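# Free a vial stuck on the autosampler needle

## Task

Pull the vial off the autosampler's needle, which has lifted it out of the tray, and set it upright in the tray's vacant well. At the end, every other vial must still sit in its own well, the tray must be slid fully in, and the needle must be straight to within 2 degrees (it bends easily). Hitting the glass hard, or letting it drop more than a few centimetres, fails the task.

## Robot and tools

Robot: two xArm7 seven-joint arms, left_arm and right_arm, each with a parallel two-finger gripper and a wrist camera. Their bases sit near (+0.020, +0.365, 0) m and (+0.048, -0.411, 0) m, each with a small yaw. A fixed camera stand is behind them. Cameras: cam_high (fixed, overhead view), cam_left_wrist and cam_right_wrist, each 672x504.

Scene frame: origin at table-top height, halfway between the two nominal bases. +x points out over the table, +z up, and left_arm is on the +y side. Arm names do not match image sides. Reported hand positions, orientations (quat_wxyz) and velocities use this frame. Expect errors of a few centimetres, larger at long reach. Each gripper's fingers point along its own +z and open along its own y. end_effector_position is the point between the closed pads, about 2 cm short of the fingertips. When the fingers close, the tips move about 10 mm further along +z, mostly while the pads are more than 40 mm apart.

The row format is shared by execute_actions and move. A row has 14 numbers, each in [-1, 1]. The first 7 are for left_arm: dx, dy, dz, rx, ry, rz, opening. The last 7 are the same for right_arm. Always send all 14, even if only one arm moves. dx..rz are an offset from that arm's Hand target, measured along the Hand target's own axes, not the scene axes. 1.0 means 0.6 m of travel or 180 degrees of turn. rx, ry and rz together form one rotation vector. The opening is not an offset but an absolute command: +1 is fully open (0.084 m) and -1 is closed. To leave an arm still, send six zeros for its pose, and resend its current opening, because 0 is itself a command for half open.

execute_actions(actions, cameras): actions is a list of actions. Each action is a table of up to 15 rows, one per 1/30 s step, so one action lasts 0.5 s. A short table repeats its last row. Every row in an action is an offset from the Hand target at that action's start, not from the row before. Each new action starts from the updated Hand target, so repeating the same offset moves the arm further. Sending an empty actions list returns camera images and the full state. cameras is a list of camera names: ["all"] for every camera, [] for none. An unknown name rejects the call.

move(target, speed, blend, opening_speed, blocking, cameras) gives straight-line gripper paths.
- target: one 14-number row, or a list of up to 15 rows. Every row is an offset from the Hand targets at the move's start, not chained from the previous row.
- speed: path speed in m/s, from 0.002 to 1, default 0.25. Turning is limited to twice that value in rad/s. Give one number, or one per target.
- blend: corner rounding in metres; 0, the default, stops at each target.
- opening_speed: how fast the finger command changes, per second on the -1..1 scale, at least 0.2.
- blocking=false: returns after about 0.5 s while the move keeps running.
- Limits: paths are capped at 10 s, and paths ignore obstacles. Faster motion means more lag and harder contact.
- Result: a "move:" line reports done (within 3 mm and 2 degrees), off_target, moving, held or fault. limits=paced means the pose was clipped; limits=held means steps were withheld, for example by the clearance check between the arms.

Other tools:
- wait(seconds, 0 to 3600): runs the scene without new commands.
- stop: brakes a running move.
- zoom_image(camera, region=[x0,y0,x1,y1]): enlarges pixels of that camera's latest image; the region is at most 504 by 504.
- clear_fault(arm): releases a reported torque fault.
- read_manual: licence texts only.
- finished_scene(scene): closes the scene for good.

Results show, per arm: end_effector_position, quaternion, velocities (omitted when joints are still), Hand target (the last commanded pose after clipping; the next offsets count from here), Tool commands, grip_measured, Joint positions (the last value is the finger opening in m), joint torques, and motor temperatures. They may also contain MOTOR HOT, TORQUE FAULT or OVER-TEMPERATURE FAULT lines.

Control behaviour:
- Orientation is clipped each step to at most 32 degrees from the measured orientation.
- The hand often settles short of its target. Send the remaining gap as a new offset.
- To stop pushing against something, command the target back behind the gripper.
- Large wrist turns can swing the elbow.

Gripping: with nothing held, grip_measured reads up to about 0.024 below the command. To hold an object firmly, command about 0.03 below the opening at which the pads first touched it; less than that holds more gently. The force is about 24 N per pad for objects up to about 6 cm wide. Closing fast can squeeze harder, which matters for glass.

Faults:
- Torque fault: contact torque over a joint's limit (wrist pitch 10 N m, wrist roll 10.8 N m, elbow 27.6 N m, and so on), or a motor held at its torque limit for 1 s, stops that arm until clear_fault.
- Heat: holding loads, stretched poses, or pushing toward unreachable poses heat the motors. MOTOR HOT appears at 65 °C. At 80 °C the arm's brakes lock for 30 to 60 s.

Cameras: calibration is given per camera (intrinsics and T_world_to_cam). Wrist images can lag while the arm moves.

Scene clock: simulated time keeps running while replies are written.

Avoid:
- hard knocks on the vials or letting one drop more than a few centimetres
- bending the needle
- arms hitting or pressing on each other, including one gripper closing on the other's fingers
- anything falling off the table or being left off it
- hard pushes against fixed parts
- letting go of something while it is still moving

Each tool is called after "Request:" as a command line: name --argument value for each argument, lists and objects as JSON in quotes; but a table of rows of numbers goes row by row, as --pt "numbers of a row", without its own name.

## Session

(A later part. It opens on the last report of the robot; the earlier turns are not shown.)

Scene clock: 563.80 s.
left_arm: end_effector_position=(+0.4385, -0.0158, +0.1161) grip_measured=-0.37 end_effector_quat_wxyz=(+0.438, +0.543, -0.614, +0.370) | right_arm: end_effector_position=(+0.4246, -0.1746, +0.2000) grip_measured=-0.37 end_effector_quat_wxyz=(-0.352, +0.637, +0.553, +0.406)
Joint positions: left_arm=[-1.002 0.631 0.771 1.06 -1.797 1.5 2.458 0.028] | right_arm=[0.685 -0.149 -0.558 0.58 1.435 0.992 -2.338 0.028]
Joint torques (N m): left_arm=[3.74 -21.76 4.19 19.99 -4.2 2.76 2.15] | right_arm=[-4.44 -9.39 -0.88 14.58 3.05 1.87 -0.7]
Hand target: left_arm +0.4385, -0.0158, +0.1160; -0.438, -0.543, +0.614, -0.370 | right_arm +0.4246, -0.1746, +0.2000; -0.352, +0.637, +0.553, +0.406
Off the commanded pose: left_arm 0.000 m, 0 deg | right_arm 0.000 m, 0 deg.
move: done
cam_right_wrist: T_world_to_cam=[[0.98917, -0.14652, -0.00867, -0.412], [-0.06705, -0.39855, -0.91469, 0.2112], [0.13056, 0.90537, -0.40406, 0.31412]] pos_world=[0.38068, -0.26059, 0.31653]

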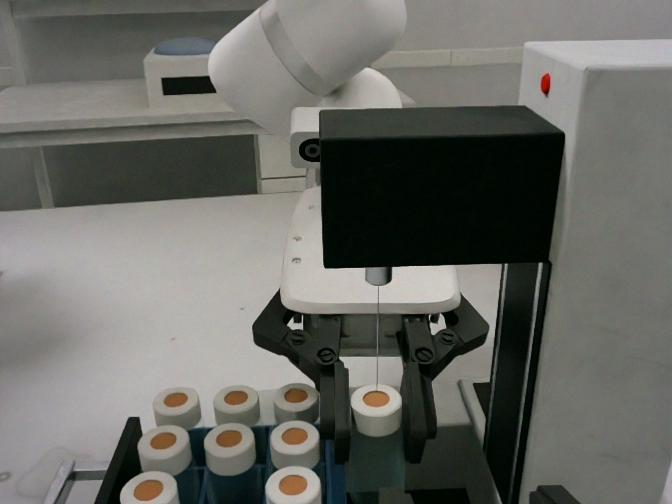

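Request:
move --pt "-0.0114 -0.0003 -0.0313 0 0 0 -0.65 0 0 0 0 0 0 -0.35" --pt "0.0113 0.0002 -0.0663 0 0 0 -0.65 0 0 0 0 0 0 -0.35" --pt "0.0253 0.0004 -0.2222 0 0 0 -0.65 0 0 0 0 0 0 -0.35" --pt "-0.0873 0.1558 -0.2782 0 0 0 -0.65 0 0 0 0 0 0 -0.35" --pt "-0.2063 0.1532 -0.2347 0 0 0 -0.65 0 0 0 0 0 0 -0.35" --speed '[0.06,0.08,0.15,0.15,0.1]' --blend '[0.002,0.01,0.02,0.02,0]' --cameras '["cam_right_wrist","cam_left_wrist"]'

Request:
zoom_image --camera "cam_right_wrist" --region '[200, 200, 460, 504]'

Scene clock: 608.63 s.
left_arm: end_effector_position=(+0.3700, +0.1700, +0.0499) grip_measured=-0.37 end_effector_quat_wxyz=(+0.438, +0.543, -0.614, +0.370) | right_arm: end_effector_position=(+0.4246, -0.1746, +0.2000) grip_measured=-0.37 end_effector_quat_wxyz=(-0.352, +0.637, +0.553, +0.406)
Joint positions: left_arm=[-0.732 0.69 0.863 0.793 -1.53 1.744 2.862 0.028] | right_arm=[0.685 -0.149 -0.558 0.58 1.435 0.992 -2.338 0.028]
Joint torques (N m): left_arm=[3.44 -14.55 3.7 12.58 -3.11 0.87 2.42] | right_arm=[-4.53 -9.61 -0.83 14.66 2.98 1.8 -0.71]
Hand target: left_arm +0.3700, +0.1700, +0.0498; -0.438, -0.543, +0.614, -0.370 | right_arm +0.4246, -0.1746, +0.2000; -0.352, +0.637, +0.553, +0.406
Off the commanded pose: left_arm 0.000 m, 0 deg | right_arm 0.000 m, 0 deg.
move: done
cam_left_wrist: T_world_to_cam=[[-0.99032, 0.13347, 0.0382, 0.37541], [0.01048, 0.34628, -0.93807, 0.05164], [-0.13843, -0.92859, -0.34432, 0.36137]] pos_world=[0.42126, 0.26758, 0.15853]
cam_right_wrist: T_world_to_cam=[[0.98917, -0.14652, -0.00867, -0.412], [-0.06705, -0.39855, -0.91469, 0.2112], [0.13056, 0.90537, -0.40406, 0.31412]] pos_world=[0.38068, -0.26059, 0.31653]
Images, in order (width x height): cam_left_wrist 672x504, cam_right_wrist 672x504.

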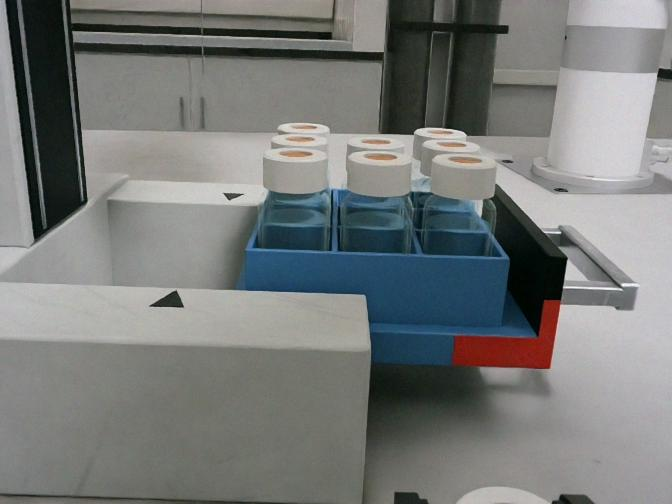

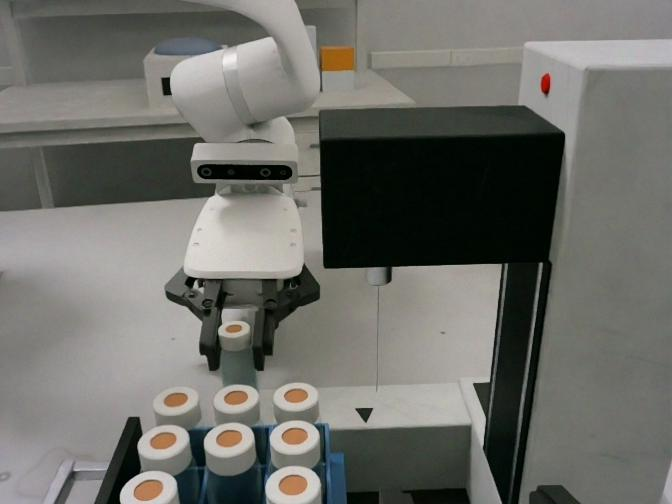

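Scaled by 1.658.

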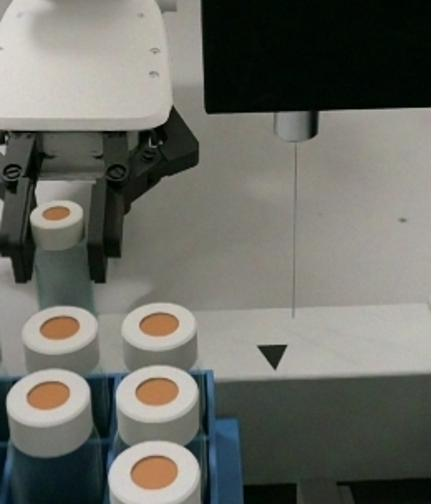

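Request:
move --target '[-0.0074,-0.0002,0.0027,0,0,0,-0.65,0,0,0,0,0,0,-0.35]' --speed 0.03

Request:
move --target '[-0.0031,-0.0001,0.0012,0,0,0,-0.65,0,0,0,0,0,0,-0.35]' --speed 0.03 --cameras '["cam_right_wrist"]'

Request:
zoom_image --camera "cam_right_wrist" --region '[180, 300, 290, 410]'

Scene clock: 617.40 s.
left_arm: end_effector_position=(+0.3701, +0.1700, +0.0453) grip_measured=-0.38 end_effector_quat_wxyz=(+0.438, +0.542, -0.614, +0.371) | right_arm: end_effector_position=(+0.4246, -0.1746, +0.2000) grip_measured=-0.37 end_effector_quat_wxyz=(-0.352, +0.637, +0.553, +0.406)
Joint positions: left_arm=[-0.725 0.705 0.853 0.798 -1.537 1.747 2.871 0.028] | right_arm=[0.685 -0.149 -0.558 0.58 1.435 0.992 -2.338 0.028]
Joint torques (N m): left_arm=[1.14 -0.93 -2.29 7.15 -2.05 -5.52 2.3] | right_arm=[-4.4 -9.78 -0.77 14.61 2.94 1.82 -0.82]
Hand target: left_arm +0.3700, +0.1700, +0.0451; -0.438, -0.543, +0.614, -0.370 | right_arm +0.4246, -0.1746, +0.2000; -0.352, +0.637, +0.553, +0.406
Off the commanded pose: left_arm 0.000 m, 0 deg | right_arm 0.000 m, 0 deg.
move: done

Scene clock: 618.23 s.
left_arm: end_effector_position=(+0.3659, +0.1626, +0.0543) grip_measured=-0.38 end_effector_quat_wxyz=(+0.457, +0.530, -0.605, +0.380) | right_arm: end_effector_position=(+0.4246, -0.1746, +0.2000) grip_measured=-0.37 end_effector_quat_wxyz=(-0.352, +0.637, +0.553, +0.406)
Joint positions: left_arm=[-0.722 0.71 0.849 0.801 -1.54 1.799 2.874 0.028] | right_arm=[0.685 -0.149 -0.558 0.58 1.435 0.992 -2.338 0.028]
Joint torques (N m): left_arm=[0.44 -18.13 8.8 9.31 -0.44 3.66 0.01] | right_arm=[-4.47 -9.71 -0.78 14.55 2.97 1.83 -0.78]
Hand target: left_arm +0.3659, +0.1626, +0.0543; -0.457, -0.530, +0.605, -0.380 (not the last commanded pose) | right_arm +0.4246, -0.1746, +0.2000; -0.352, +0.637, +0.553, +0.406
Tool commands: left_gripper/opening=-0.65 right_gripper/opening=-0.35
Off the commanded pose: left_arm 0.014 m, 3 deg | right_arm 0.000 m, 0 deg.
TORQUE FAULT: the external load on joint 6 (wrist pitch) of the left arm reached its load limit, and that arm stopped. The contact can be on any part of that arm beyond that joint, not only on its tool. A torque fault puts only its own arm into a fault stop. That arm's remaining commands of this call were not run. The hold on joint 6 (wrist pitch) of that arm was moved back by the arm itself, up to 3 degrees, as the stop began. That arm is still stopped at the end of this call. While its stop runs, that arm, its gripper or tool too, takes no new command.
CLEAR FAULT: the left arm stays stopped (state 4) until you call clear_fault(arm="left_arm").
End effector pose when the fault began: left_arm: position (+0.3700, +0.1699, +0.0433), quat_wxyz (+0.438, +0.542, -0.614, +0.370)
Joint positions when the fault began: left_arm=[-0.722 0.711 0.849 0.8 -1.54 1.748 2.874 0.028]
move: fault (left_arm)
cam_right_wrist: T_world_to_cam=[[0.98917, -0.14652, -0.00867, -0.412], [-0.06705, -0.39855, -0.91469, 0.2112], [0.13056, 0.90537, -0.40406, 0.31412]] pos_world=[0.38068, -0.26059, 0.31653]

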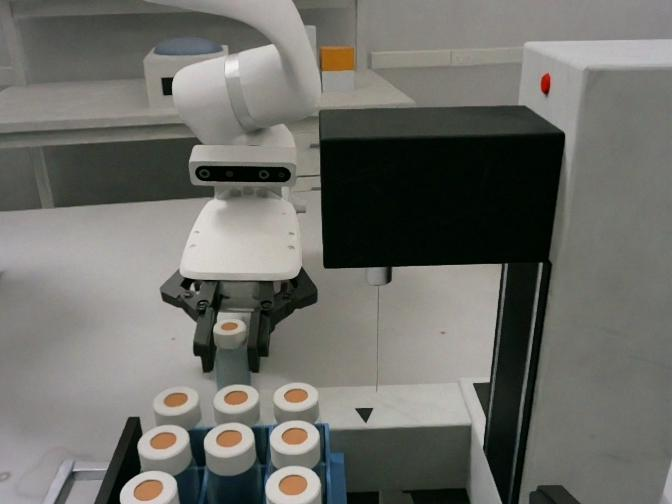

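Scaled by 4.582.

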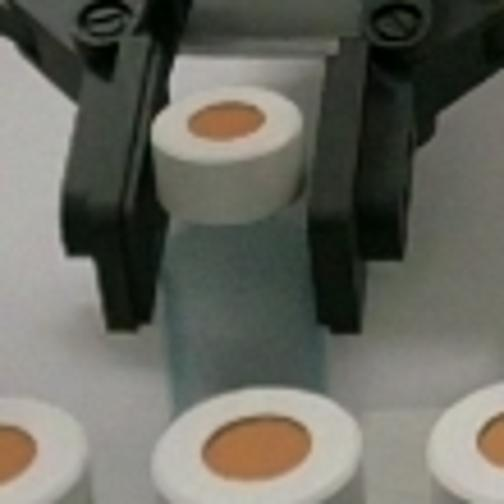

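Request:
clear_fault --arm "left_arm"

Request:
move --target '[-0.0132,-0.005,-0.0097,0,-0.0167,0,-0.55,0,0,0,0,0,0,-0.35]' --speed 0.03

Scene clock: 630.83 s.
left_arm: end_effector_position=(+0.3659, +0.1626, +0.0543) grip_measured=-0.38 end_effector_quat_wxyz=(+0.457, +0.530, -0.605, +0.380) | right_arm: end_effector_position=(+0.4246, -0.1746, +0.2000) grip_measured=-0.37 end_effector_quat_wxyz=(-0.352, +0.637, +0.553, +0.406)
Joint positions: left_arm=[-0.722 0.71 0.849 0.801 -1.54 1.799 2.874 0.028] | right_arm=[0.685 -0.149 -0.558 0.58 1.435 0.992 -2.338 0.028]
Joint torques (N m): left_arm=[0.52 -18.56 8.73 9.22 -0.36 3.78 0.21] | right_arm=[-4.35 -9.86 -0.78 14.49 2.94 1.74 -0.82]
Hand target: left_arm +0.3659, +0.1626, +0.0543; -0.457, -0.530, +0.605, -0.380 (not the last commanded pose) | right_arm +0.4246, -0.1746, +0.2000; -0.352, +0.637, +0.553, +0.406
Tool commands: left_gripper/opening=-0.65 right_gripper/opening=-0.35
Off the commanded pose: left_arm 0.014 m, 3 deg | right_arm 0.000 m, 0 deg.
TORQUE FAULT, CONTINUED: the left arm's stop, for the torque fault of joint 6 (wrist pitch) that an earlier result reported, is over. The call counts as one of the actions that you can send in this scene. The hold on joint 6 (wrist pitch) of that arm was moved back by the arm itself, up to 3 degrees, as the stop began. That arm's target is now where it stood when the stop ended, not its last command. That arm's gripper keeps its grip as last carried out, and that arm accepts commands again: back off and push less far.
CLEAR FAULT: your call cleared the left arm's torque fault. If a joint's load stays at its limit, that arm stops again at once.

Scene clock: 632.03 s.
left_arm: end_effector_position=(+0.3699, +0.1700, +0.0484) grip_measured=-0.38 end_effector_quat_wxyz=(+0.441, +0.540, -0.617, +0.366) | right_arm: end_effector_position=(+0.4246, -0.1746, +0.2000) grip_measured=-0.37 end_effector_quat_wxyz=(-0.352, +0.637, +0.553, +0.406)
Joint positions: left_arm=[-0.74 0.709 0.872 0.805 -1.528 1.761 2.862 0.028] | right_arm=[0.685 -0.149 -0.558 0.58 1.435 0.992 -2.338 0.028]
Joint torques (N m): left_arm=[-2.84 -25.28 13.53 14.13 2.32 -0.07 -1.84] | right_arm=[-4.3 -9.97 -0.65 14.53 2.88 1.7 -0.77]
Hand target: left_arm +0.3699, +0.1700, +0.0484; -0.441, -0.540, +0.617, -0.366 | right_arm +0.4246, -0.1746, +0.2000; -0.352, +0.637, +0.553, +0.406
Off the commanded pose: left_arm 0.000 m, 0 deg | right_arm 0.000 m, 0 deg.
move: done

Request:
move --target '[-0.0026,-0.0001,0.0009,0,0,0,-0.55,0,0,0,0,0,0,-0.35]' --speed 0.02

Request:
move --target '[-0.0017,-0.0001,0.0006,0,0,0,-0.55,0,0,0,0,0,0,-0.35]' --speed 0.02

Scene clock: 645.07 s.
left_arm: end_effector_position=(+0.3700, +0.1700, +0.0468) grip_measured=-0.38 end_effector_quat_wxyz=(+0.441, +0.540, -0.617, +0.366) | right_arm: end_effector_position=(+0.4246, -0.1746, +0.2000) grip_measured=-0.37 end_effector_quat_wxyz=(-0.352, +0.637, +0.553, +0.406)
Joint positions: left_arm=[-0.738 0.714 0.869 0.807 -1.53 1.762 2.865 0.028] | right_arm=[0.685 -0.149 -0.558 0.58 1.435 0.992 -2.338 0.028]
Joint torques (N m): left_arm=[3.16 -14.14 3.67 11.75 -2.2 0.87 2] | right_arm=[-4.24 -10.06 -0.62 14.41 2.99 1.73 -0.82]
Hand target: left_arm +0.3699, +0.1700, +0.0467; -0.441, -0.540, +0.617, -0.366 | right_arm +0.4246, -0.1746, +0.2000; -0.352, +0.637, +0.553, +0.406
Off the commanded pose: left_arm 0.000 m, 0 deg | right_arm 0.000 m, 0 deg.
move: done

Scene clock: 645.57 s.
left_arm: end_effector_position=(+0.3700, +0.1700, +0.0457) grip_measured=-0.38 end_effector_quat_wxyz=(+0.441, +0.540, -0.617, +0.366) | right_arm: end_effector_position=(+0.4246, -0.1746, +0.2000) grip_measured=-0.37 end_effector_quat_wxyz=(-0.352, +0.637, +0.553, +0.406)
Joint positions: left_arm=[-0.736 0.717 0.867 0.809 -1.532 1.762 2.867 0.028] | right_arm=[0.685 -0.149 -0.558 0.58 1.435 0.992 -2.338 0.028]
Joint torques (N m): left_arm=[3.35 -14.22 3.69 11.79 -2.01 1.1 1.96] | right_arm=[-4.32 -9.98 -0.53 14.44 2.88 1.69 -0.88]
Hand target: left_arm +0.3700, +0.1700, +0.0457; -0.441, -0.540, +0.617, -0.366 | right_arm +0.4246, -0.1746, +0.2000; -0.352, +0.637, +0.553, +0.406
Off the commanded pose: left_arm 0.000 m, 0 deg | right_arm 0.000 m, 0 deg.
move: done

Request:
move --target '[-0.0016,-0.0001,0.0006,0,0,0,-0.55,0,0,0,0,0,0,-0.35]' --speed 0.02

Request:
move --target '[-0.001,0,0.0004,0,0,0,-0.55,0,0,0,0,0,0,-0.35]' --speed 0.02

Scene clock: 651.53 s.
left_arm: end_effector_position=(+0.3700, +0.1700, +0.0446) grip_measured=-0.38 end_effector_quat_wxyz=(+0.441, +0.540, -0.617, +0.366) | right_arm: end_effector_position=(+0.4246, -0.1746, +0.2000) grip_measured=-0.37 end_effector_quat_wxyz=(-0.352, +0.637, +0.553, +0.406)
Joint positions: left_arm=[-0.735 0.721 0.865 0.81 -1.533 1.763 2.868 0.028] | right_arm=[0.685 -0.149 -0.558 0.58 1.435 0.992 -2.338 0.028]
Joint torques (N m): left_arm=[3.35 -14.41 3.52 11.67 -1.93 0.96 2] | right_arm=[-4.32 -9.92 -0.53 14.4 2.95 1.67 -0.87]
Hand target: left_arm +0.3700, +0.1700, +0.0446; -0.441, -0.540, +0.617, -0.366 | right_arm +0.4246, -0.1746, +0.2000; -0.352, +0.637, +0.553, +0.406
Off the commanded pose: left_arm 0.000 m, 0 deg | right_arm 0.000 m, 0 deg.
move: done

Scene clock: 652.03 s.
left_arm: end_effector_position=(+0.3700, +0.1700, +0.0440) grip_measured=-0.38 end_effector_quat_wxyz=(+0.441, +0.540, -0.617, +0.366) | right_arm: end_effector_position=(+0.4246, -0.1746, +0.2000) grip_measured=-0.37 end_effector_quat_wxyz=(-0.352, +0.637, +0.553, +0.406)
Joint positions: left_arm=[-0.734 0.723 0.863 0.811 -1.534 1.763 2.87 0.028] | right_arm=[0.685 -0.149 -0.558 0.58 1.435 0.992 -2.338 0.028]
Joint torques (N m): left_arm=[2.62 -10.33 1.29 9.59 -2.02 -1.11 1.95] | right_arm=[-4.41 -10.05 -0.62 14.35 2.97 1.64 -0.83]
Hand target: left_arm +0.3700, +0.1700, +0.0440; -0.441, -0.540, +0.617, -0.366 | right_arm +0.4246, -0.1746, +0.2000; -0.352, +0.637, +0.553, +0.406
Off the commanded pose: left_arm 0.000 m, 0 deg | right_arm 0.000 m, 0 deg.
move: done

Request:
move --pt "0 0 0.0001 0 0 0 0.1 0 0 0 0 0 0 -0.35" --pt "0 0 -0.15 0 0 0 0.1 0 0 0 0 0 0 -0.35" --pt "0.1973 0.0052 -0.0724 -0.2956 -0.3078 0.4345 0.1 0 0 0 0 0 0 -0.35" --speed '[0.1,0.12,0.3]' --blend '[0,0.02,0]' --opening_speed 0.4 --cameras '["cam_right_wrist","cam_left_wrist"]'

Scene clock: 678.23 s.
left_arm: end_effector_position=(+0.3700, +0.1701, +0.1701) grip_measured=+0.09 end_effector_quat_wxyz=(+0.000, +0.073, +0.997, +0.000) | right_arm: end_effector_position=(+0.4246, -0.1746, +0.2000) grip_measured=-0.37 end_effector_quat_wxyz=(-0.352, +0.637, +0.553, +0.406)
Joint positions: left_arm=[-2.235 0.583 1.896 0.803 -0.626 1.1 3.272 0.048] | right_arm=[0.685 -0.149 -0.558 0.58 1.435 0.992 -2.338 0.028]
Joint torques (N m): left_arm=[-3.02 -0.51 15.6 15.64 -2.02 -3.92 2.1] | right_arm=[-4.12 -10.07 -0.54 14.37 2.95 1.65 -0.89]
Hand target: left_arm +0.3699, +0.1701, +0.1701; +0.000, +0.073, +0.997, +0.000 | right_arm +0.4246, -0.1746, +0.2000; -0.352, +0.637, +0.553, +0.406
Off the commanded pose: left_arm 0.000 m, 0 deg | right_arm 0.000 m, 0 deg.
move: done
cam_left_wrist: T_world_to_cam=[[0.12712, 0.99188, 0.00228, -0.18251], [0.99188, -0.12713, 0.00283, -0.27828], [0.00309, 0.00191, -0.99999, 0.30374]] pos_world=[0.29828, 0.14507, 0.30494]
cam_right_wrist: T_world_to_cam=[[0.98917, -0.14652, -0.00867, -0.412], [-0.06705, -0.39855, -0.91469, 0.2112], [0.13056, 0.90537, -0.40406, 0.31412]] pos_world=[0.38068, -0.26059, 0.31653]
Images, in order (width x height): cam_left_wrist 672x504, cam_right_wrist 672x504.

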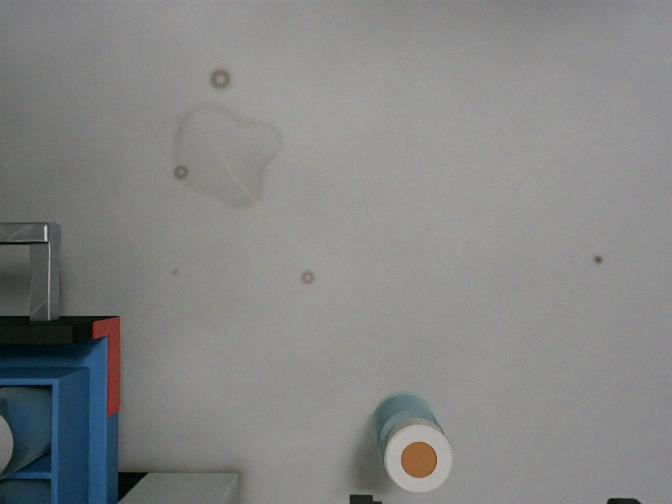

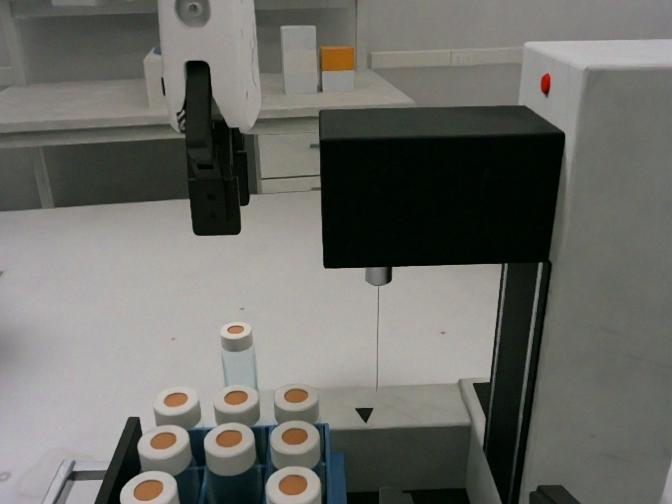

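Request:
move --target '[-0.0036,-0.013,0.1083,0,0,0,0.1,0,0,0,0,0,0,-0.35]' --speed 0.2 --cameras '["cam_right_wrist","cam_left_wrist"]'

Request:
zoom_image --camera "cam_right_wrist" --region '[160, 200, 330, 400]'

Scene clock: 701.37 s.
left_arm: end_effector_position=(+0.3710, +0.1620, +0.1052) grip_measured=+0.09 end_effector_quat_wxyz=(+0.000, +0.073, +0.997, +0.000) | right_arm: end_effector_position=(+0.4246, -0.1746, +0.2000) grip_measured=-0.37 end_effector_quat_wxyz=(-0.352, +0.637, +0.553, +0.406)
Joint positions: left_arm=[-2.069 0.514 1.627 0.739 -0.681 0.896 3.27 0.048] | right_arm=[0.685 -0.149 -0.558 0.58 1.435 0.992 -2.338 0.028]
Joint torques (N m): left_arm=[3.84 -10.03 5.78 21.63 -1.29 -4.17 -1.87] | right_arm=[-4.14 -10.21 -0.48 14.37 2.94 1.7 -0.94]
Hand target: left_arm +0.3710, +0.1620, +0.1051; +0.000, +0.073, +0.997, +0.000 | right_arm +0.4246, -0.1746, +0.2000; -0.352, +0.637, +0.553, +0.406
Off the commanded pose: left_arm 0.000 m, 0 deg | right_arm 0.000 m, 0 deg.
move: done
cam_left_wrist: T_world_to_cam=[[0.12712, 0.99188, 0.0023, -0.17454], [0.99188, -0.12713, 0.00293, -0.28003], [0.00319, 0.00191, -0.99999, 0.23883]] pos_world=[0.29918, 0.13707, 0.24004]
cam_right_wrist: T_world_to_cam=[[0.98917, -0.14652, -0.00867, -0.412], [-0.06705, -0.39855, -0.91469, 0.2112], [0.13056, 0.90537, -0.40406, 0.31412]] pos_world=[0.38068, -0.26059, 0.31653]
Images, in order (width x height): cam_left_wrist 672x504, cam_right_wrist 672x504.

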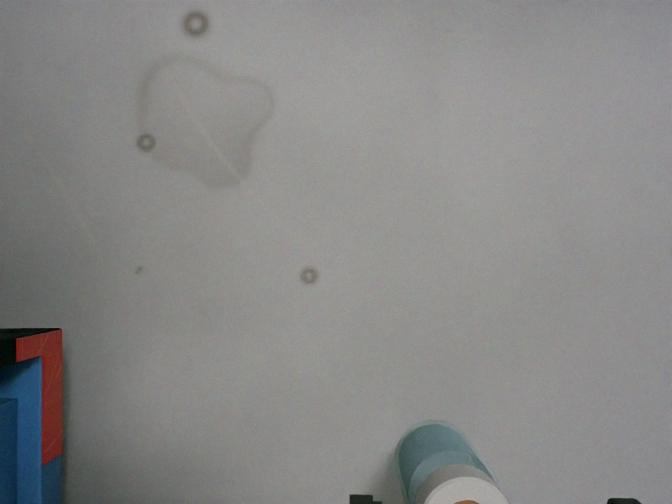

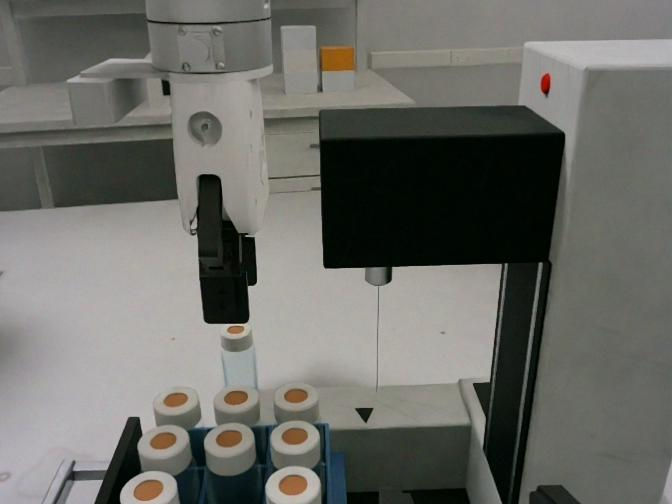

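Scaled by 2.520.

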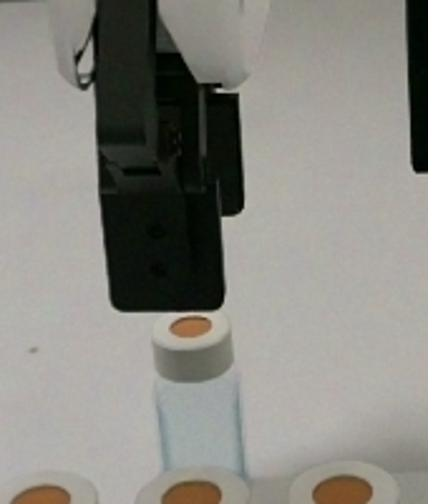

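Request:
move --pt "-0.0018 -0.0065 0.0518 0 0 0 0.1 0 0 0 0 0 0 -0.35" --pt "-0.0018 -0.0065 0.0517 0 0 0 -0.62 0 0 0 0 0 0 -0.35" --pt "-0.0018 -0.0065 0.03 0 0 0 -0.62 0 0 0 0 0 0 -0.35" --speed 0.06 --opening_speed 0.6 --cameras '["cam_right_wrist","cam_left_wrist"]'

Request:
zoom_image --camera "cam_right_wrist" --region '[160, 200, 330, 400]'

Scene clock: 718.23 s.
left_arm: end_effector_position=(+0.3715, +0.1580, +0.0872) grip_measured=-0.47 end_effector_quat_wxyz=(+0.000, +0.073, +0.997, +0.000) | right_arm: end_effector_position=(+0.4246, -0.1746, +0.2000) grip_measured=-0.37 end_effector_quat_wxyz=(-0.352, +0.637, +0.553, +0.406)
Joint positions: left_arm=[-1.993 0.506 1.523 0.735 -0.706 0.844 3.274 0.024] | right_arm=[0.685 -0.149 -0.558 0.58 1.435 0.992 -2.338 0.028]
Joint torques (N m): left_arm=[-3.47 -11.6 14.46 15.57 2.94 -0.33 -1.94] | right_arm=[-4.03 -10.37 -0.44 14.3 2.95 1.63 -0.87]
Hand target: left_arm +0.3715, +0.1580, +0.0872; +0.000, +0.073, +0.997, +0.000 | right_arm +0.4246, -0.1746, +0.2000; -0.352, +0.637, +0.553, +0.406
Off the commanded pose: left_arm 0.000 m, 0 deg | right_arm 0.000 m, 0 deg.
move: done
cam_left_wrist: T_world_to_cam=[[0.12722, 0.99187, 0.00231, -0.17054], [0.99187, -0.12723, 0.00303, -0.2811], [0.00329, 0.0019, -0.99999, 0.2208]] pos_world=[0.29978, 0.13297, 0.22204]
cam_right_wrist: T_world_to_cam=[[0.98917, -0.14652, -0.00867, -0.412], [-0.06705, -0.39855, -0.91469, 0.2112], [0.13056, 0.90537, -0.40406, 0.31412]] pos_world=[0.38068, -0.26059, 0.31653]
Images, in order (width x height): cam_left_wrist 672x504, cam_right_wrist 672x504.

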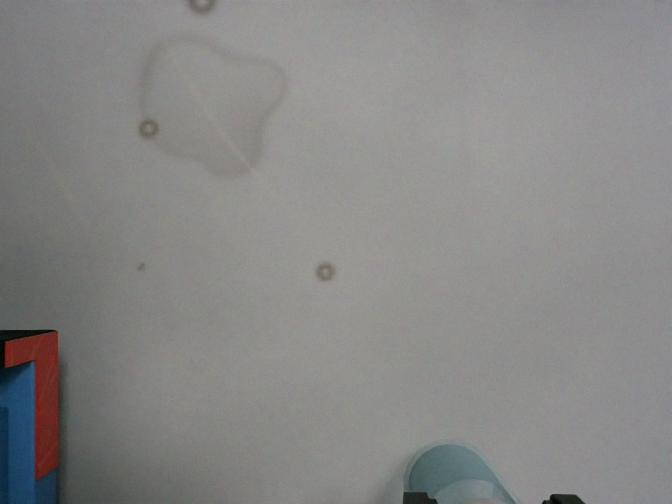

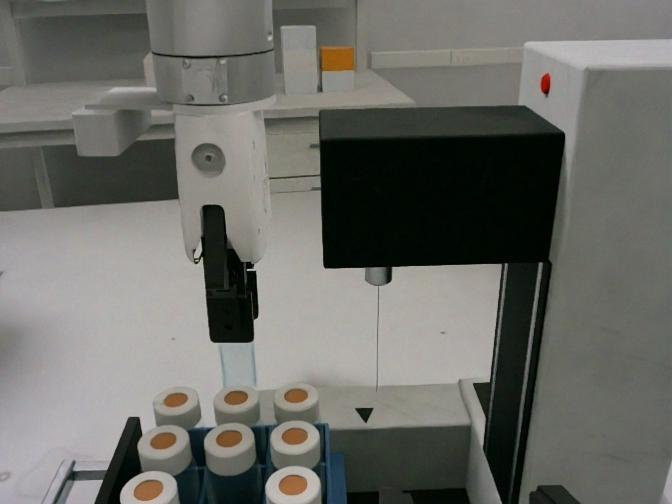

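Scaled by 2.520.

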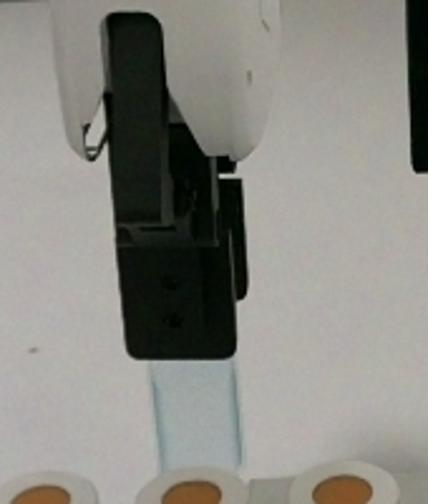

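Request:
move --target '[0,0,-0.15,0,0,0,-0.62,0,0,0,0,0,0,-0.35]' --speed 0.1 --cameras '["cam_right_wrist"]'

Request:
zoom_image --camera "cam_right_wrist" --region '[160, 150, 330, 350]'

Scene clock: 733.40 s.
left_arm: end_effector_position=(+0.3715, +0.1580, +0.1771) grip_measured=-0.47 end_effector_quat_wxyz=(+0.000, +0.073, +0.997, +0.000) | right_arm: end_effector_position=(+0.4246, -0.1746, +0.2000) grip_measured=-0.37 end_effector_quat_wxyz=(-0.352, +0.637, +0.553, +0.406)
Joint positions: left_arm=[-2.237 0.567 1.884 0.837 -0.607 1.113 3.233 0.024] | right_arm=[0.685 -0.149 -0.558 0.58 1.435 0.992 -2.338 0.028]
Joint torques (N m): left_arm=[-2.81 -0.82 15.42 23.41 3.15 -0.18 2.05] | right_arm=[-4.01 -10.36 -0.35 14.32 2.86 1.56 -0.96]
Hand target: left_arm +0.3715, +0.1580, +0.1772; +0.000, +0.073, +0.997, +0.000 | right_arm +0.4246, -0.1746, +0.2000; -0.352, +0.637, +0.553, +0.406
Off the commanded pose: left_arm 0.000 m, 0 deg | right_arm 0.000 m, 0 deg.
move: done
cam_right_wrist: T_world_to_cam=[[0.98917, -0.14652, -0.00867, -0.412], [-0.06705, -0.39855, -0.91469, 0.2112], [0.13056, 0.90537, -0.40406, 0.31412]] pos_world=[0.38068, -0.26059, 0.31653]

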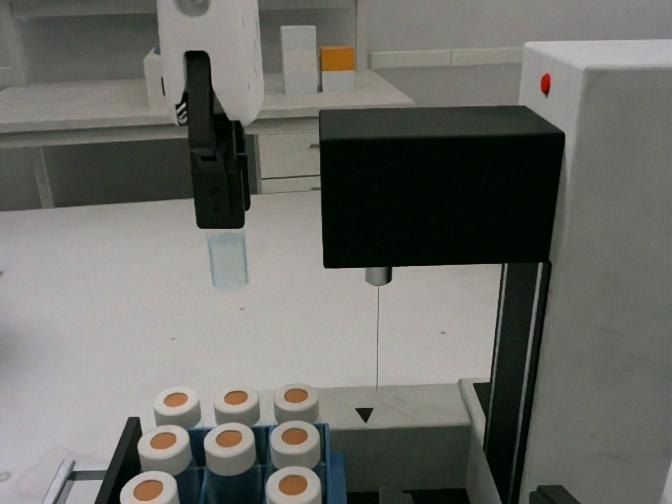

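Scaled by 2.520.

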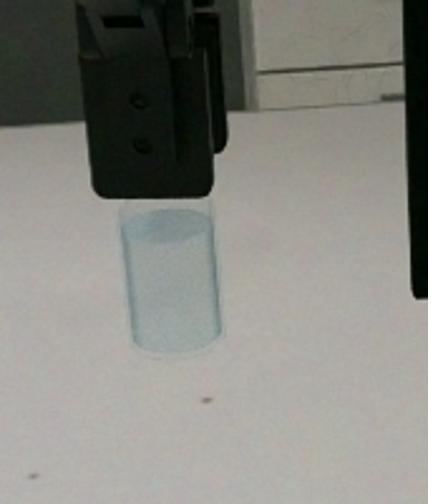

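Request:
move --pt "0.0175 -0.1843 -0.063 0 0 0 -0.62 0 0 -0.1 0 0 0 -0.35" --pt "-0.0392 -0.3362 -0.063 0 0 0 -0.62 0 0 -0.1 0 0 0 -0.35" --speed 0.15 --blend '[0.02,0]' --cameras '["cam_right_wrist","cam_left_wrist"]'

Request:
zoom_image --camera "cam_right_wrist" --region '[140, 180, 440, 504]'

Scene clock: 780.43 s.
left_arm: end_effector_position=(+0.3655, -0.0449, +0.2150) grip_measured=-0.47 end_effector_quat_wxyz=(+0.000, +0.073, +0.997, +0.000) | right_arm: end_effector_position=(+0.4170, -0.2285, +0.2253) grip_measured=-0.37 end_effector_quat_wxyz=(-0.352, +0.637, +0.553, +0.406)
Joint positions: left_arm=[-1.896 0.667 1.386 1.403 -0.678 1.325 2.87 0.024] | right_arm=[0.587 -0.28 -0.625 0.553 1.22 1.054 -2.244 0.028]
Joint torques (N m): left_arm=[4.01 -16.18 10.57 22.71 -3.11 -0.21 -2.2] | right_arm=[-5.23 -21.29 -0.51 12.16 -1.63 2.06 0.99]
Hand target: left_arm +0.3655, -0.0449, +0.2150; +0.000, +0.073, +0.997, +0.000 | right_arm +0.4170, -0.2285, +0.2253; -0.352, +0.637, +0.553, +0.406
Off the commanded pose: left_arm 0.000 m, 0 deg | right_arm 0.000 m, 0 deg.
move: done
cam_left_wrist: T_world_to_cam=[[0.12712, 0.99188, 0.0023, 0.03121], [0.99188, -0.12713, 0.00293, -0.30131], [0.00319, 0.00191, -0.99999, 0.34904]] pos_world=[0.29378, -0.06993, 0.34984]
cam_right_wrist: T_world_to_cam=[[0.98917, -0.14652, -0.00867, -0.41215], [-0.06705, -0.39855, -0.91469, 0.21235], [0.13056, 0.90537, -0.40406, 0.37413]] pos_world=[0.37308, -0.31449, 0.34183]
Images, in order (width x height): cam_left_wrist 672x504, cam_right_wrist 672x504.

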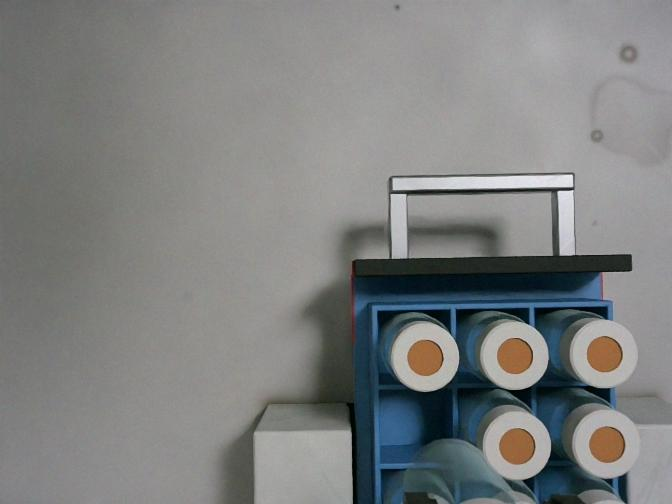

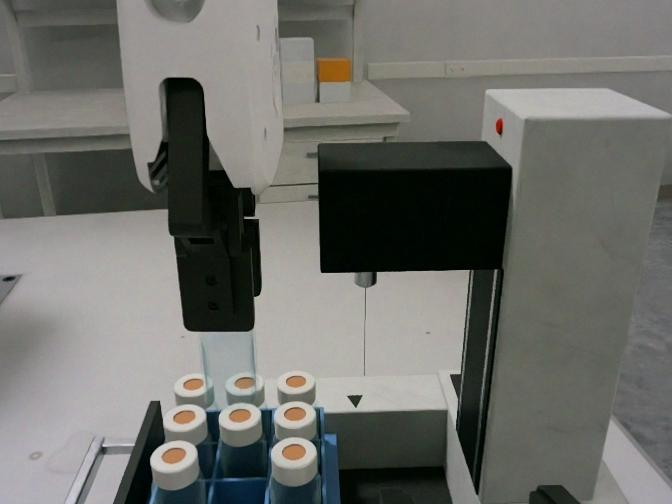

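Scaled by 1.556.

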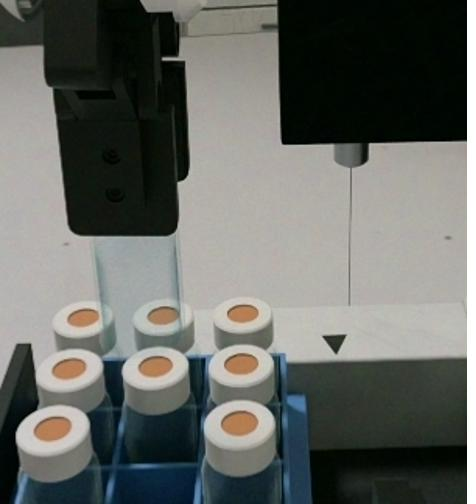

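Request:
zoom_image --camera "cam_left_wrist" --region '[350, 290, 650, 504]'

Scaled by 1.680.

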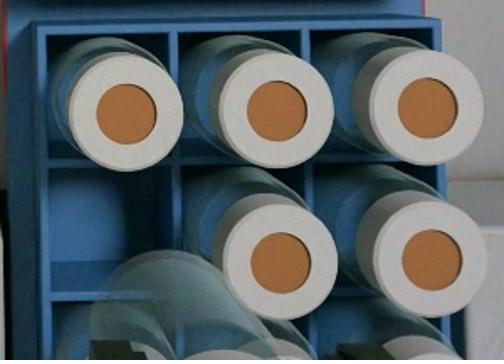

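Request:
move --target '[0,0.0027,0.0833,0,0,0,-0.62,0,0,0,0,0,0,-0.35]' --speed 0.08 --cameras '["cam_right_wrist","cam_left_wrist"]'

Request:
zoom_image --camera "cam_right_wrist" --region '[140, 330, 340, 504]'

Request:
zoom_image --camera "cam_left_wrist" --region '[350, 290, 672, 504]'

Scene clock: 842.07 s.
left_arm: end_effector_position=(+0.3658, -0.0434, +0.1651) grip_measured=-0.47 end_effector_quat_wxyz=(+0.000, +0.073, +0.997, +0.000) | right_arm: end_effector_position=(+0.4170, -0.2285, +0.2253) grip_measured=-0.37 end_effector_quat_wxyz=(-0.352, +0.637, +0.553, +0.406)
Joint positions: left_arm=[-1.878 0.713 1.324 1.32 -0.742 1.221 2.91 0.024] | right_arm=[0.587 -0.28 -0.625 0.553 1.22 1.054 -2.244 0.028]
Joint torques (N m): left_arm=[3.82 -17.04 11.01 14.21 -2.75 -4.08 2.15] | right_arm=[-5.49 -21.28 -0.46 12.68 -1.68 2.08 1.04]
Hand target: left_arm +0.3658, -0.0434, +0.1651; +0.000, +0.073, +0.997, +0.000 | right_arm +0.4170, -0.2285, +0.2253; -0.352, +0.637, +0.553, +0.406
Off the commanded pose: left_arm 0.000 m, 0 deg | right_arm 0.000 m, 0 deg.
move: done
cam_left_wrist: T_world_to_cam=[[0.12712, 0.99188, 0.0023, 0.0297], [0.99188, -0.12713, 0.00293, -0.30126], [0.00319, 0.00191, -0.99999, 0.29913]] pos_world=[0.29408, -0.06833, 0.29994]
cam_right_wrist: T_world_to_cam=[[0.98917, -0.14652, -0.00867, -0.41215], [-0.06705, -0.39855, -0.91469, 0.21235], [0.13056, 0.90537, -0.40406, 0.37413]] pos_world=[0.37308, -0.31449, 0.34183]
Images, in order (width x height): cam_left_wrist 672x504, cam_right_wrist 672x504.

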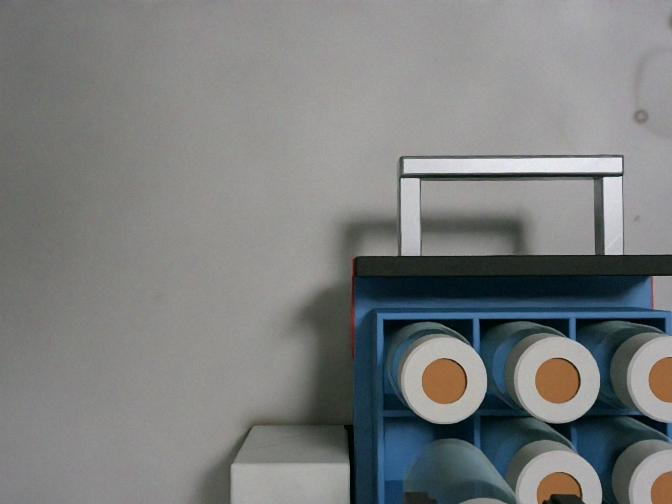

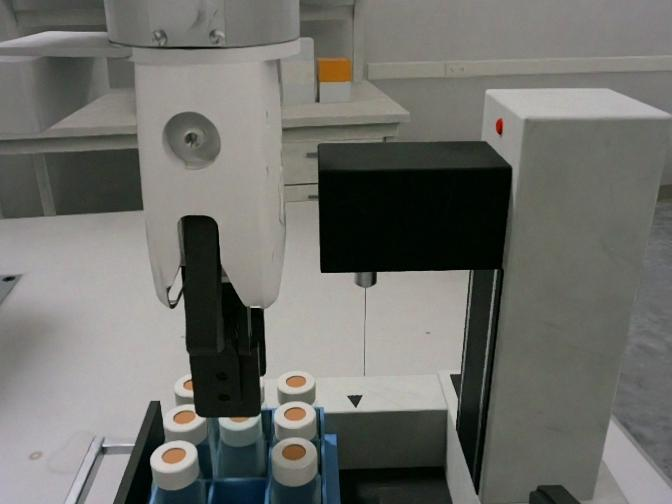

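Scaled by 2.520.

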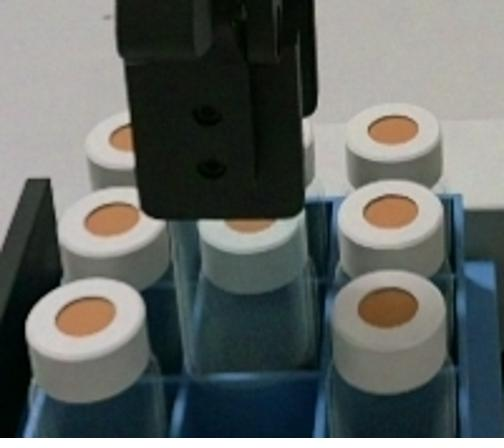

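Scaled by 1.565.

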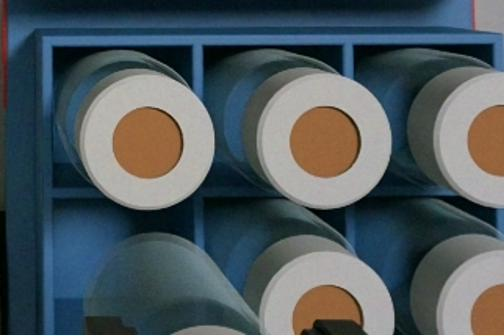

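Request:
move --pt "0.0017 -0.0023 0.01 0 0 0 -0.62 0 0 0 0 0 0 -0.35" --pt "0.0017 -0.0023 0.065 0 0 0 -0.62 0 0 0 0 0 0 -0.35" --speed 0.04 --blend '[0.002,0]' --cameras '["cam_right_wrist","cam_left_wrist"]'

Request:
zoom_image --camera "cam_right_wrist" --region '[140, 330, 340, 504]'

Request:
zoom_image --camera "cam_left_wrist" --region '[350, 290, 672, 504]'

Scene clock: 860.27 s.
left_arm: end_effector_position=(+0.3646, -0.0446, +0.1261) grip_measured=-0.47 end_effector_quat_wxyz=(+0.000, +0.073, +0.997, +0.000) | right_arm: end_effector_position=(+0.4170, -0.2285, +0.2253) grip_measured=-0.37 end_effector_quat_wxyz=(-0.352, +0.637, +0.553, +0.406)
Joint positions: left_arm=[-1.852 0.757 1.26 1.278 -0.8 1.148 2.939 0.024] | right_arm=[0.587 -0.28 -0.625 0.553 1.22 1.054 -2.244 0.028]
Joint torques (N m): left_arm=[5.04 -16.78 12.63 10.23 -1.85 -3.22 2.12] | right_arm=[-5.47 -21.1 -0.6 13.15 -1.64 1.98 1.05]
Hand target: left_arm +0.3646, -0.0446, +0.1261; +0.000, +0.073, +0.997, +0.000 | right_arm +0.4170, -0.2285, +0.2253; -0.352, +0.637, +0.553, +0.406
Off the commanded pose: left_arm 0.000 m, 0 deg | right_arm 0.000 m, 0 deg.
move: done
cam_left_wrist: T_world_to_cam=[[0.12712, 0.99188, 0.0024, 0.03122], [0.99188, -0.12713, 0.00291, -0.30002], [0.00319, 0.00201, -0.99999, 0.26015]] pos_world=[0.29278, -0.06963, 0.26094]
cam_right_wrist: T_world_to_cam=[[0.98917, -0.14652, -0.00867, -0.41215], [-0.06705, -0.39855, -0.91469, 0.21235], [0.13056, 0.90537, -0.40406, 0.37413]] pos_world=[0.37308, -0.31449, 0.34183]
Images, in order (width x height): cam_left_wrist 672x504, cam_right_wrist 672x504.

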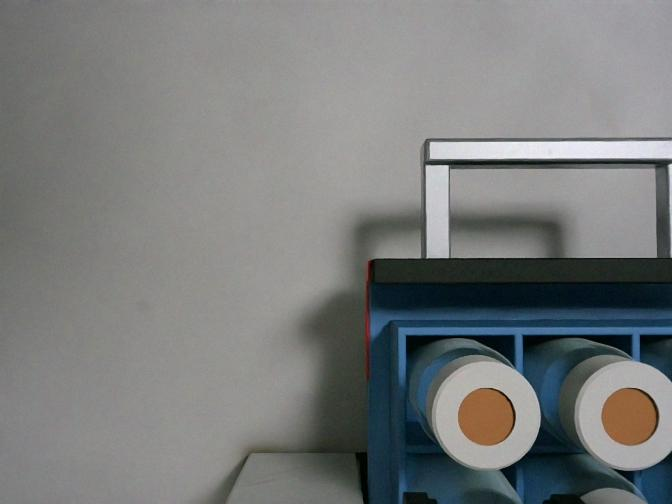

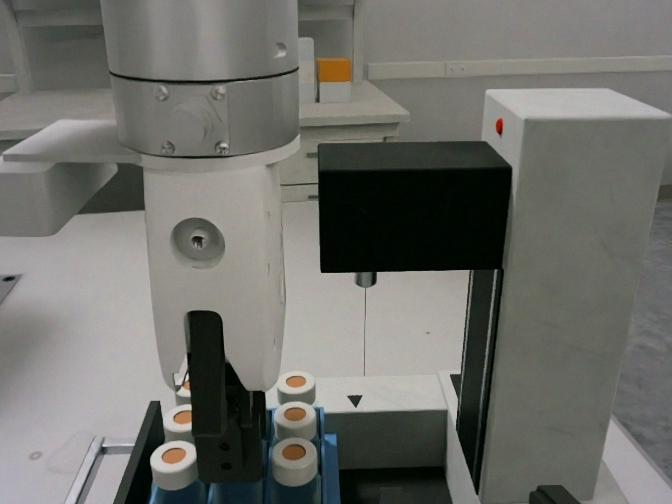

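Scaled by 2.520.

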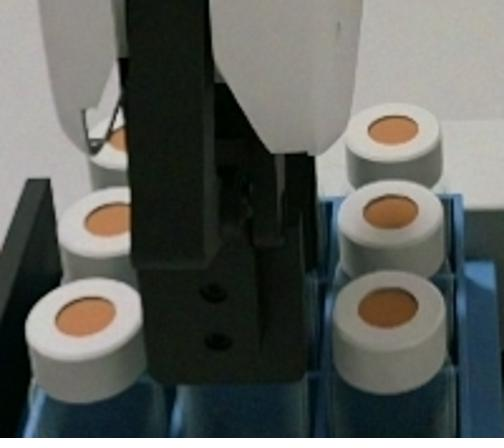

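Scaled by 1.565.

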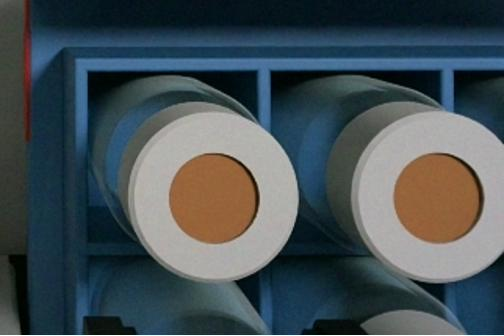

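Request:
move --pt "0 0 0.003 0 0 0 -0.62 0 0 0 0 0 0 -0.35" --pt "0 0 0.003 0 0 0 -0.38 0 0 0 0 0 0 -0.35" --pt "0 0 -0.03 0 0 0 -0.38 0 0 0 0 0 0 -0.35" --pt "0 0 -0.15 0 0 0 -0.38 0 0 0 0 0 0 -0.35" --speed '[0.03,0.03,0.04,0.1]' --opening_speed 0.4 --cameras '["cam_right_wrist","cam_left_wrist"]'

Request:
zoom_image --camera "cam_right_wrist" --region '[140, 330, 340, 504]'

Scene clock: 874.60 s.
left_arm: end_effector_position=(+0.3646, -0.0445, +0.2160) grip_measured=-0.40 end_effector_quat_wxyz=(+0.000, +0.073, +0.997, +0.000) | right_arm: end_effector_position=(+0.4170, -0.2285, +0.2253) grip_measured=-0.37 end_effector_quat_wxyz=(-0.352, +0.637, +0.553, +0.406)
Joint positions: left_arm=[-1.902 0.664 1.389 1.401 -0.675 1.325 2.868 0.027] | right_arm=[0.587 -0.28 -0.625 0.553 1.22 1.054 -2.244 0.028]
Joint torques (N m): left_arm=[-2.89 -23.07 18.6 22.6 2.73 -0.29 -1.97] | right_arm=[-5.4 -21.15 -0.43 13.88 -1.62 1.98 0.99]
Hand target: left_arm +0.3645, -0.0446, +0.2161; +0.000, +0.073, +0.997, +0.000 | right_arm +0.4170, -0.2285, +0.2253; -0.352, +0.637, +0.553, +0.406
Off the commanded pose: left_arm 0.000 m, 0 deg | right_arm 0.000 m, 0 deg.
move: done
cam_left_wrist: T_world_to_cam=[[0.12713, 0.99188, 0.0024, 0.0309], [0.99188, -0.12713, 0.00291, -0.30027], [0.00319, 0.00201, -0.99999, 0.35004]] pos_world=[0.29278, -0.06953, 0.35084]
cam_right_wrist: T_world_to_cam=[[0.98917, -0.14652, -0.00867, -0.41215], [-0.06705, -0.39855, -0.91469, 0.21235], [0.13056, 0.90537, -0.40406, 0.37413]] pos_world=[0.37308, -0.31449, 0.34183]
Images, in order (width x height): cam_left_wrist 672x504, cam_right_wrist 672x504.

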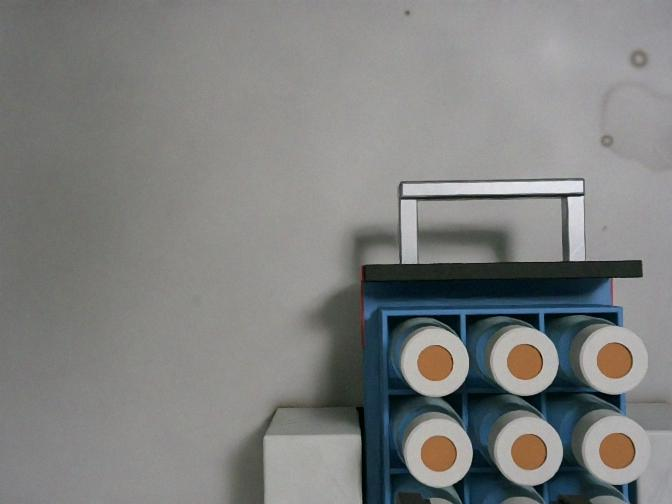

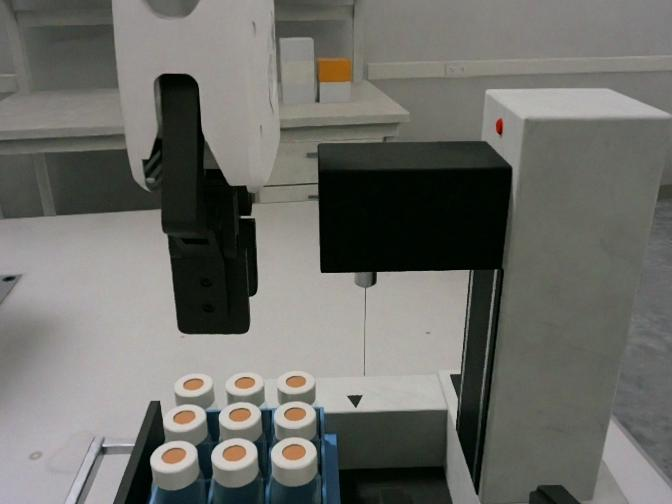

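Scaled by 2.520.

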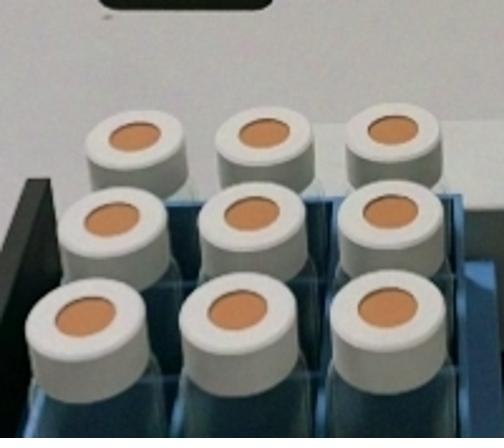

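Request:
move --pt "0.2585 0.0463 0 0 0 0 -1 0 0 0 0 0 0 -0.35" --pt "0.2585 0.0463 0.235 0 0 0 -1 0 0 0 0 0 0 -0.35" --speed 0.2 --blend '[0.02,0]' --cameras '["cam_right_wrist","cam_left_wrist"]'

Scene clock: 895.93 s.
left_arm: end_effector_position=(+0.2151, +0.0053, +0.0750) grip_measured=-1.00 end_effector_quat_wxyz=(+0.000, +0.073, +0.997, +0.000) | right_arm: end_effector_position=(+0.4170, -0.2285, +0.2253) grip_measured=-0.37 end_effector_quat_wxyz=(-0.352, +0.637, +0.553, +0.406)
Joint positions: left_arm=[-2.494 0.666 1.495 0.753 -0.886 0.92 2.854 0] | right_arm=[0.587 -0.28 -0.625 0.553 1.22 1.054 -2.244 0.028]
Joint torques (N m): left_arm=[3.5 -7.23 9.14 18.85 -3.06 -4.01 2.22] | right_arm=[-5.26 -20.81 -0.44 13.83 -1.49 1.82 0.95]
Hand target: left_arm +0.2151, +0.0053, +0.0750; +0.000, +0.073, +0.997, +0.000 | right_arm +0.4170, -0.2285, +0.2253; -0.352, +0.637, +0.553, +0.406
Off the commanded pose: left_arm 0.000 m, 0 deg | right_arm 0.000 m, 0 deg.
move: done
cam_left_wrist: T_world_to_cam=[[0.12712, 0.99188, 0.0023, 0.00076], [0.99188, -0.12713, 0.00293, -0.14533], [0.00319, 0.00191, -0.99999, 0.20942]] pos_world=[0.14338, -0.01963, 0.20984]
cam_right_wrist: T_world_to_cam=[[0.98917, -0.14652, -0.00867, -0.41215], [-0.06705, -0.39855, -0.91469, 0.21235], [0.13056, 0.90537, -0.40406, 0.37413]] pos_world=[0.37308, -0.31449, 0.34183]
Images, in order (width x height): cam_left_wrist 672x504, cam_right_wrist 672x504.

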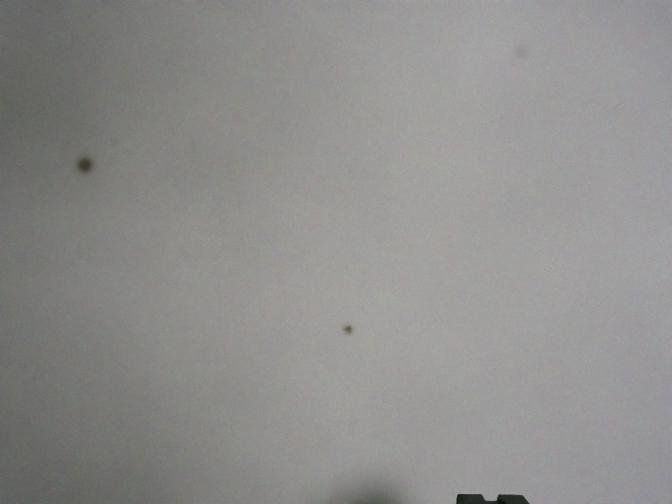

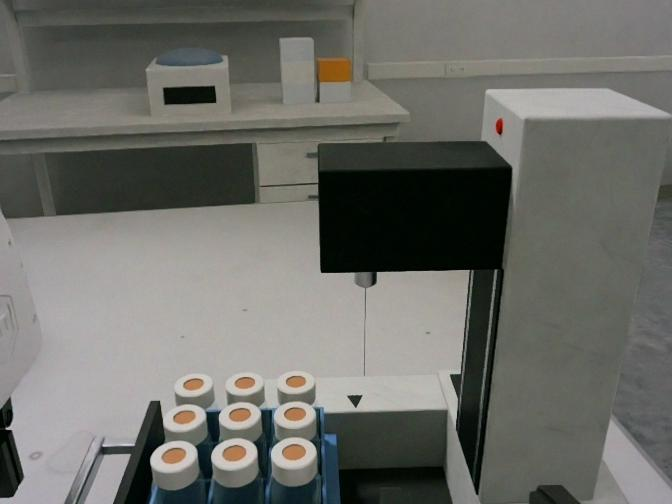

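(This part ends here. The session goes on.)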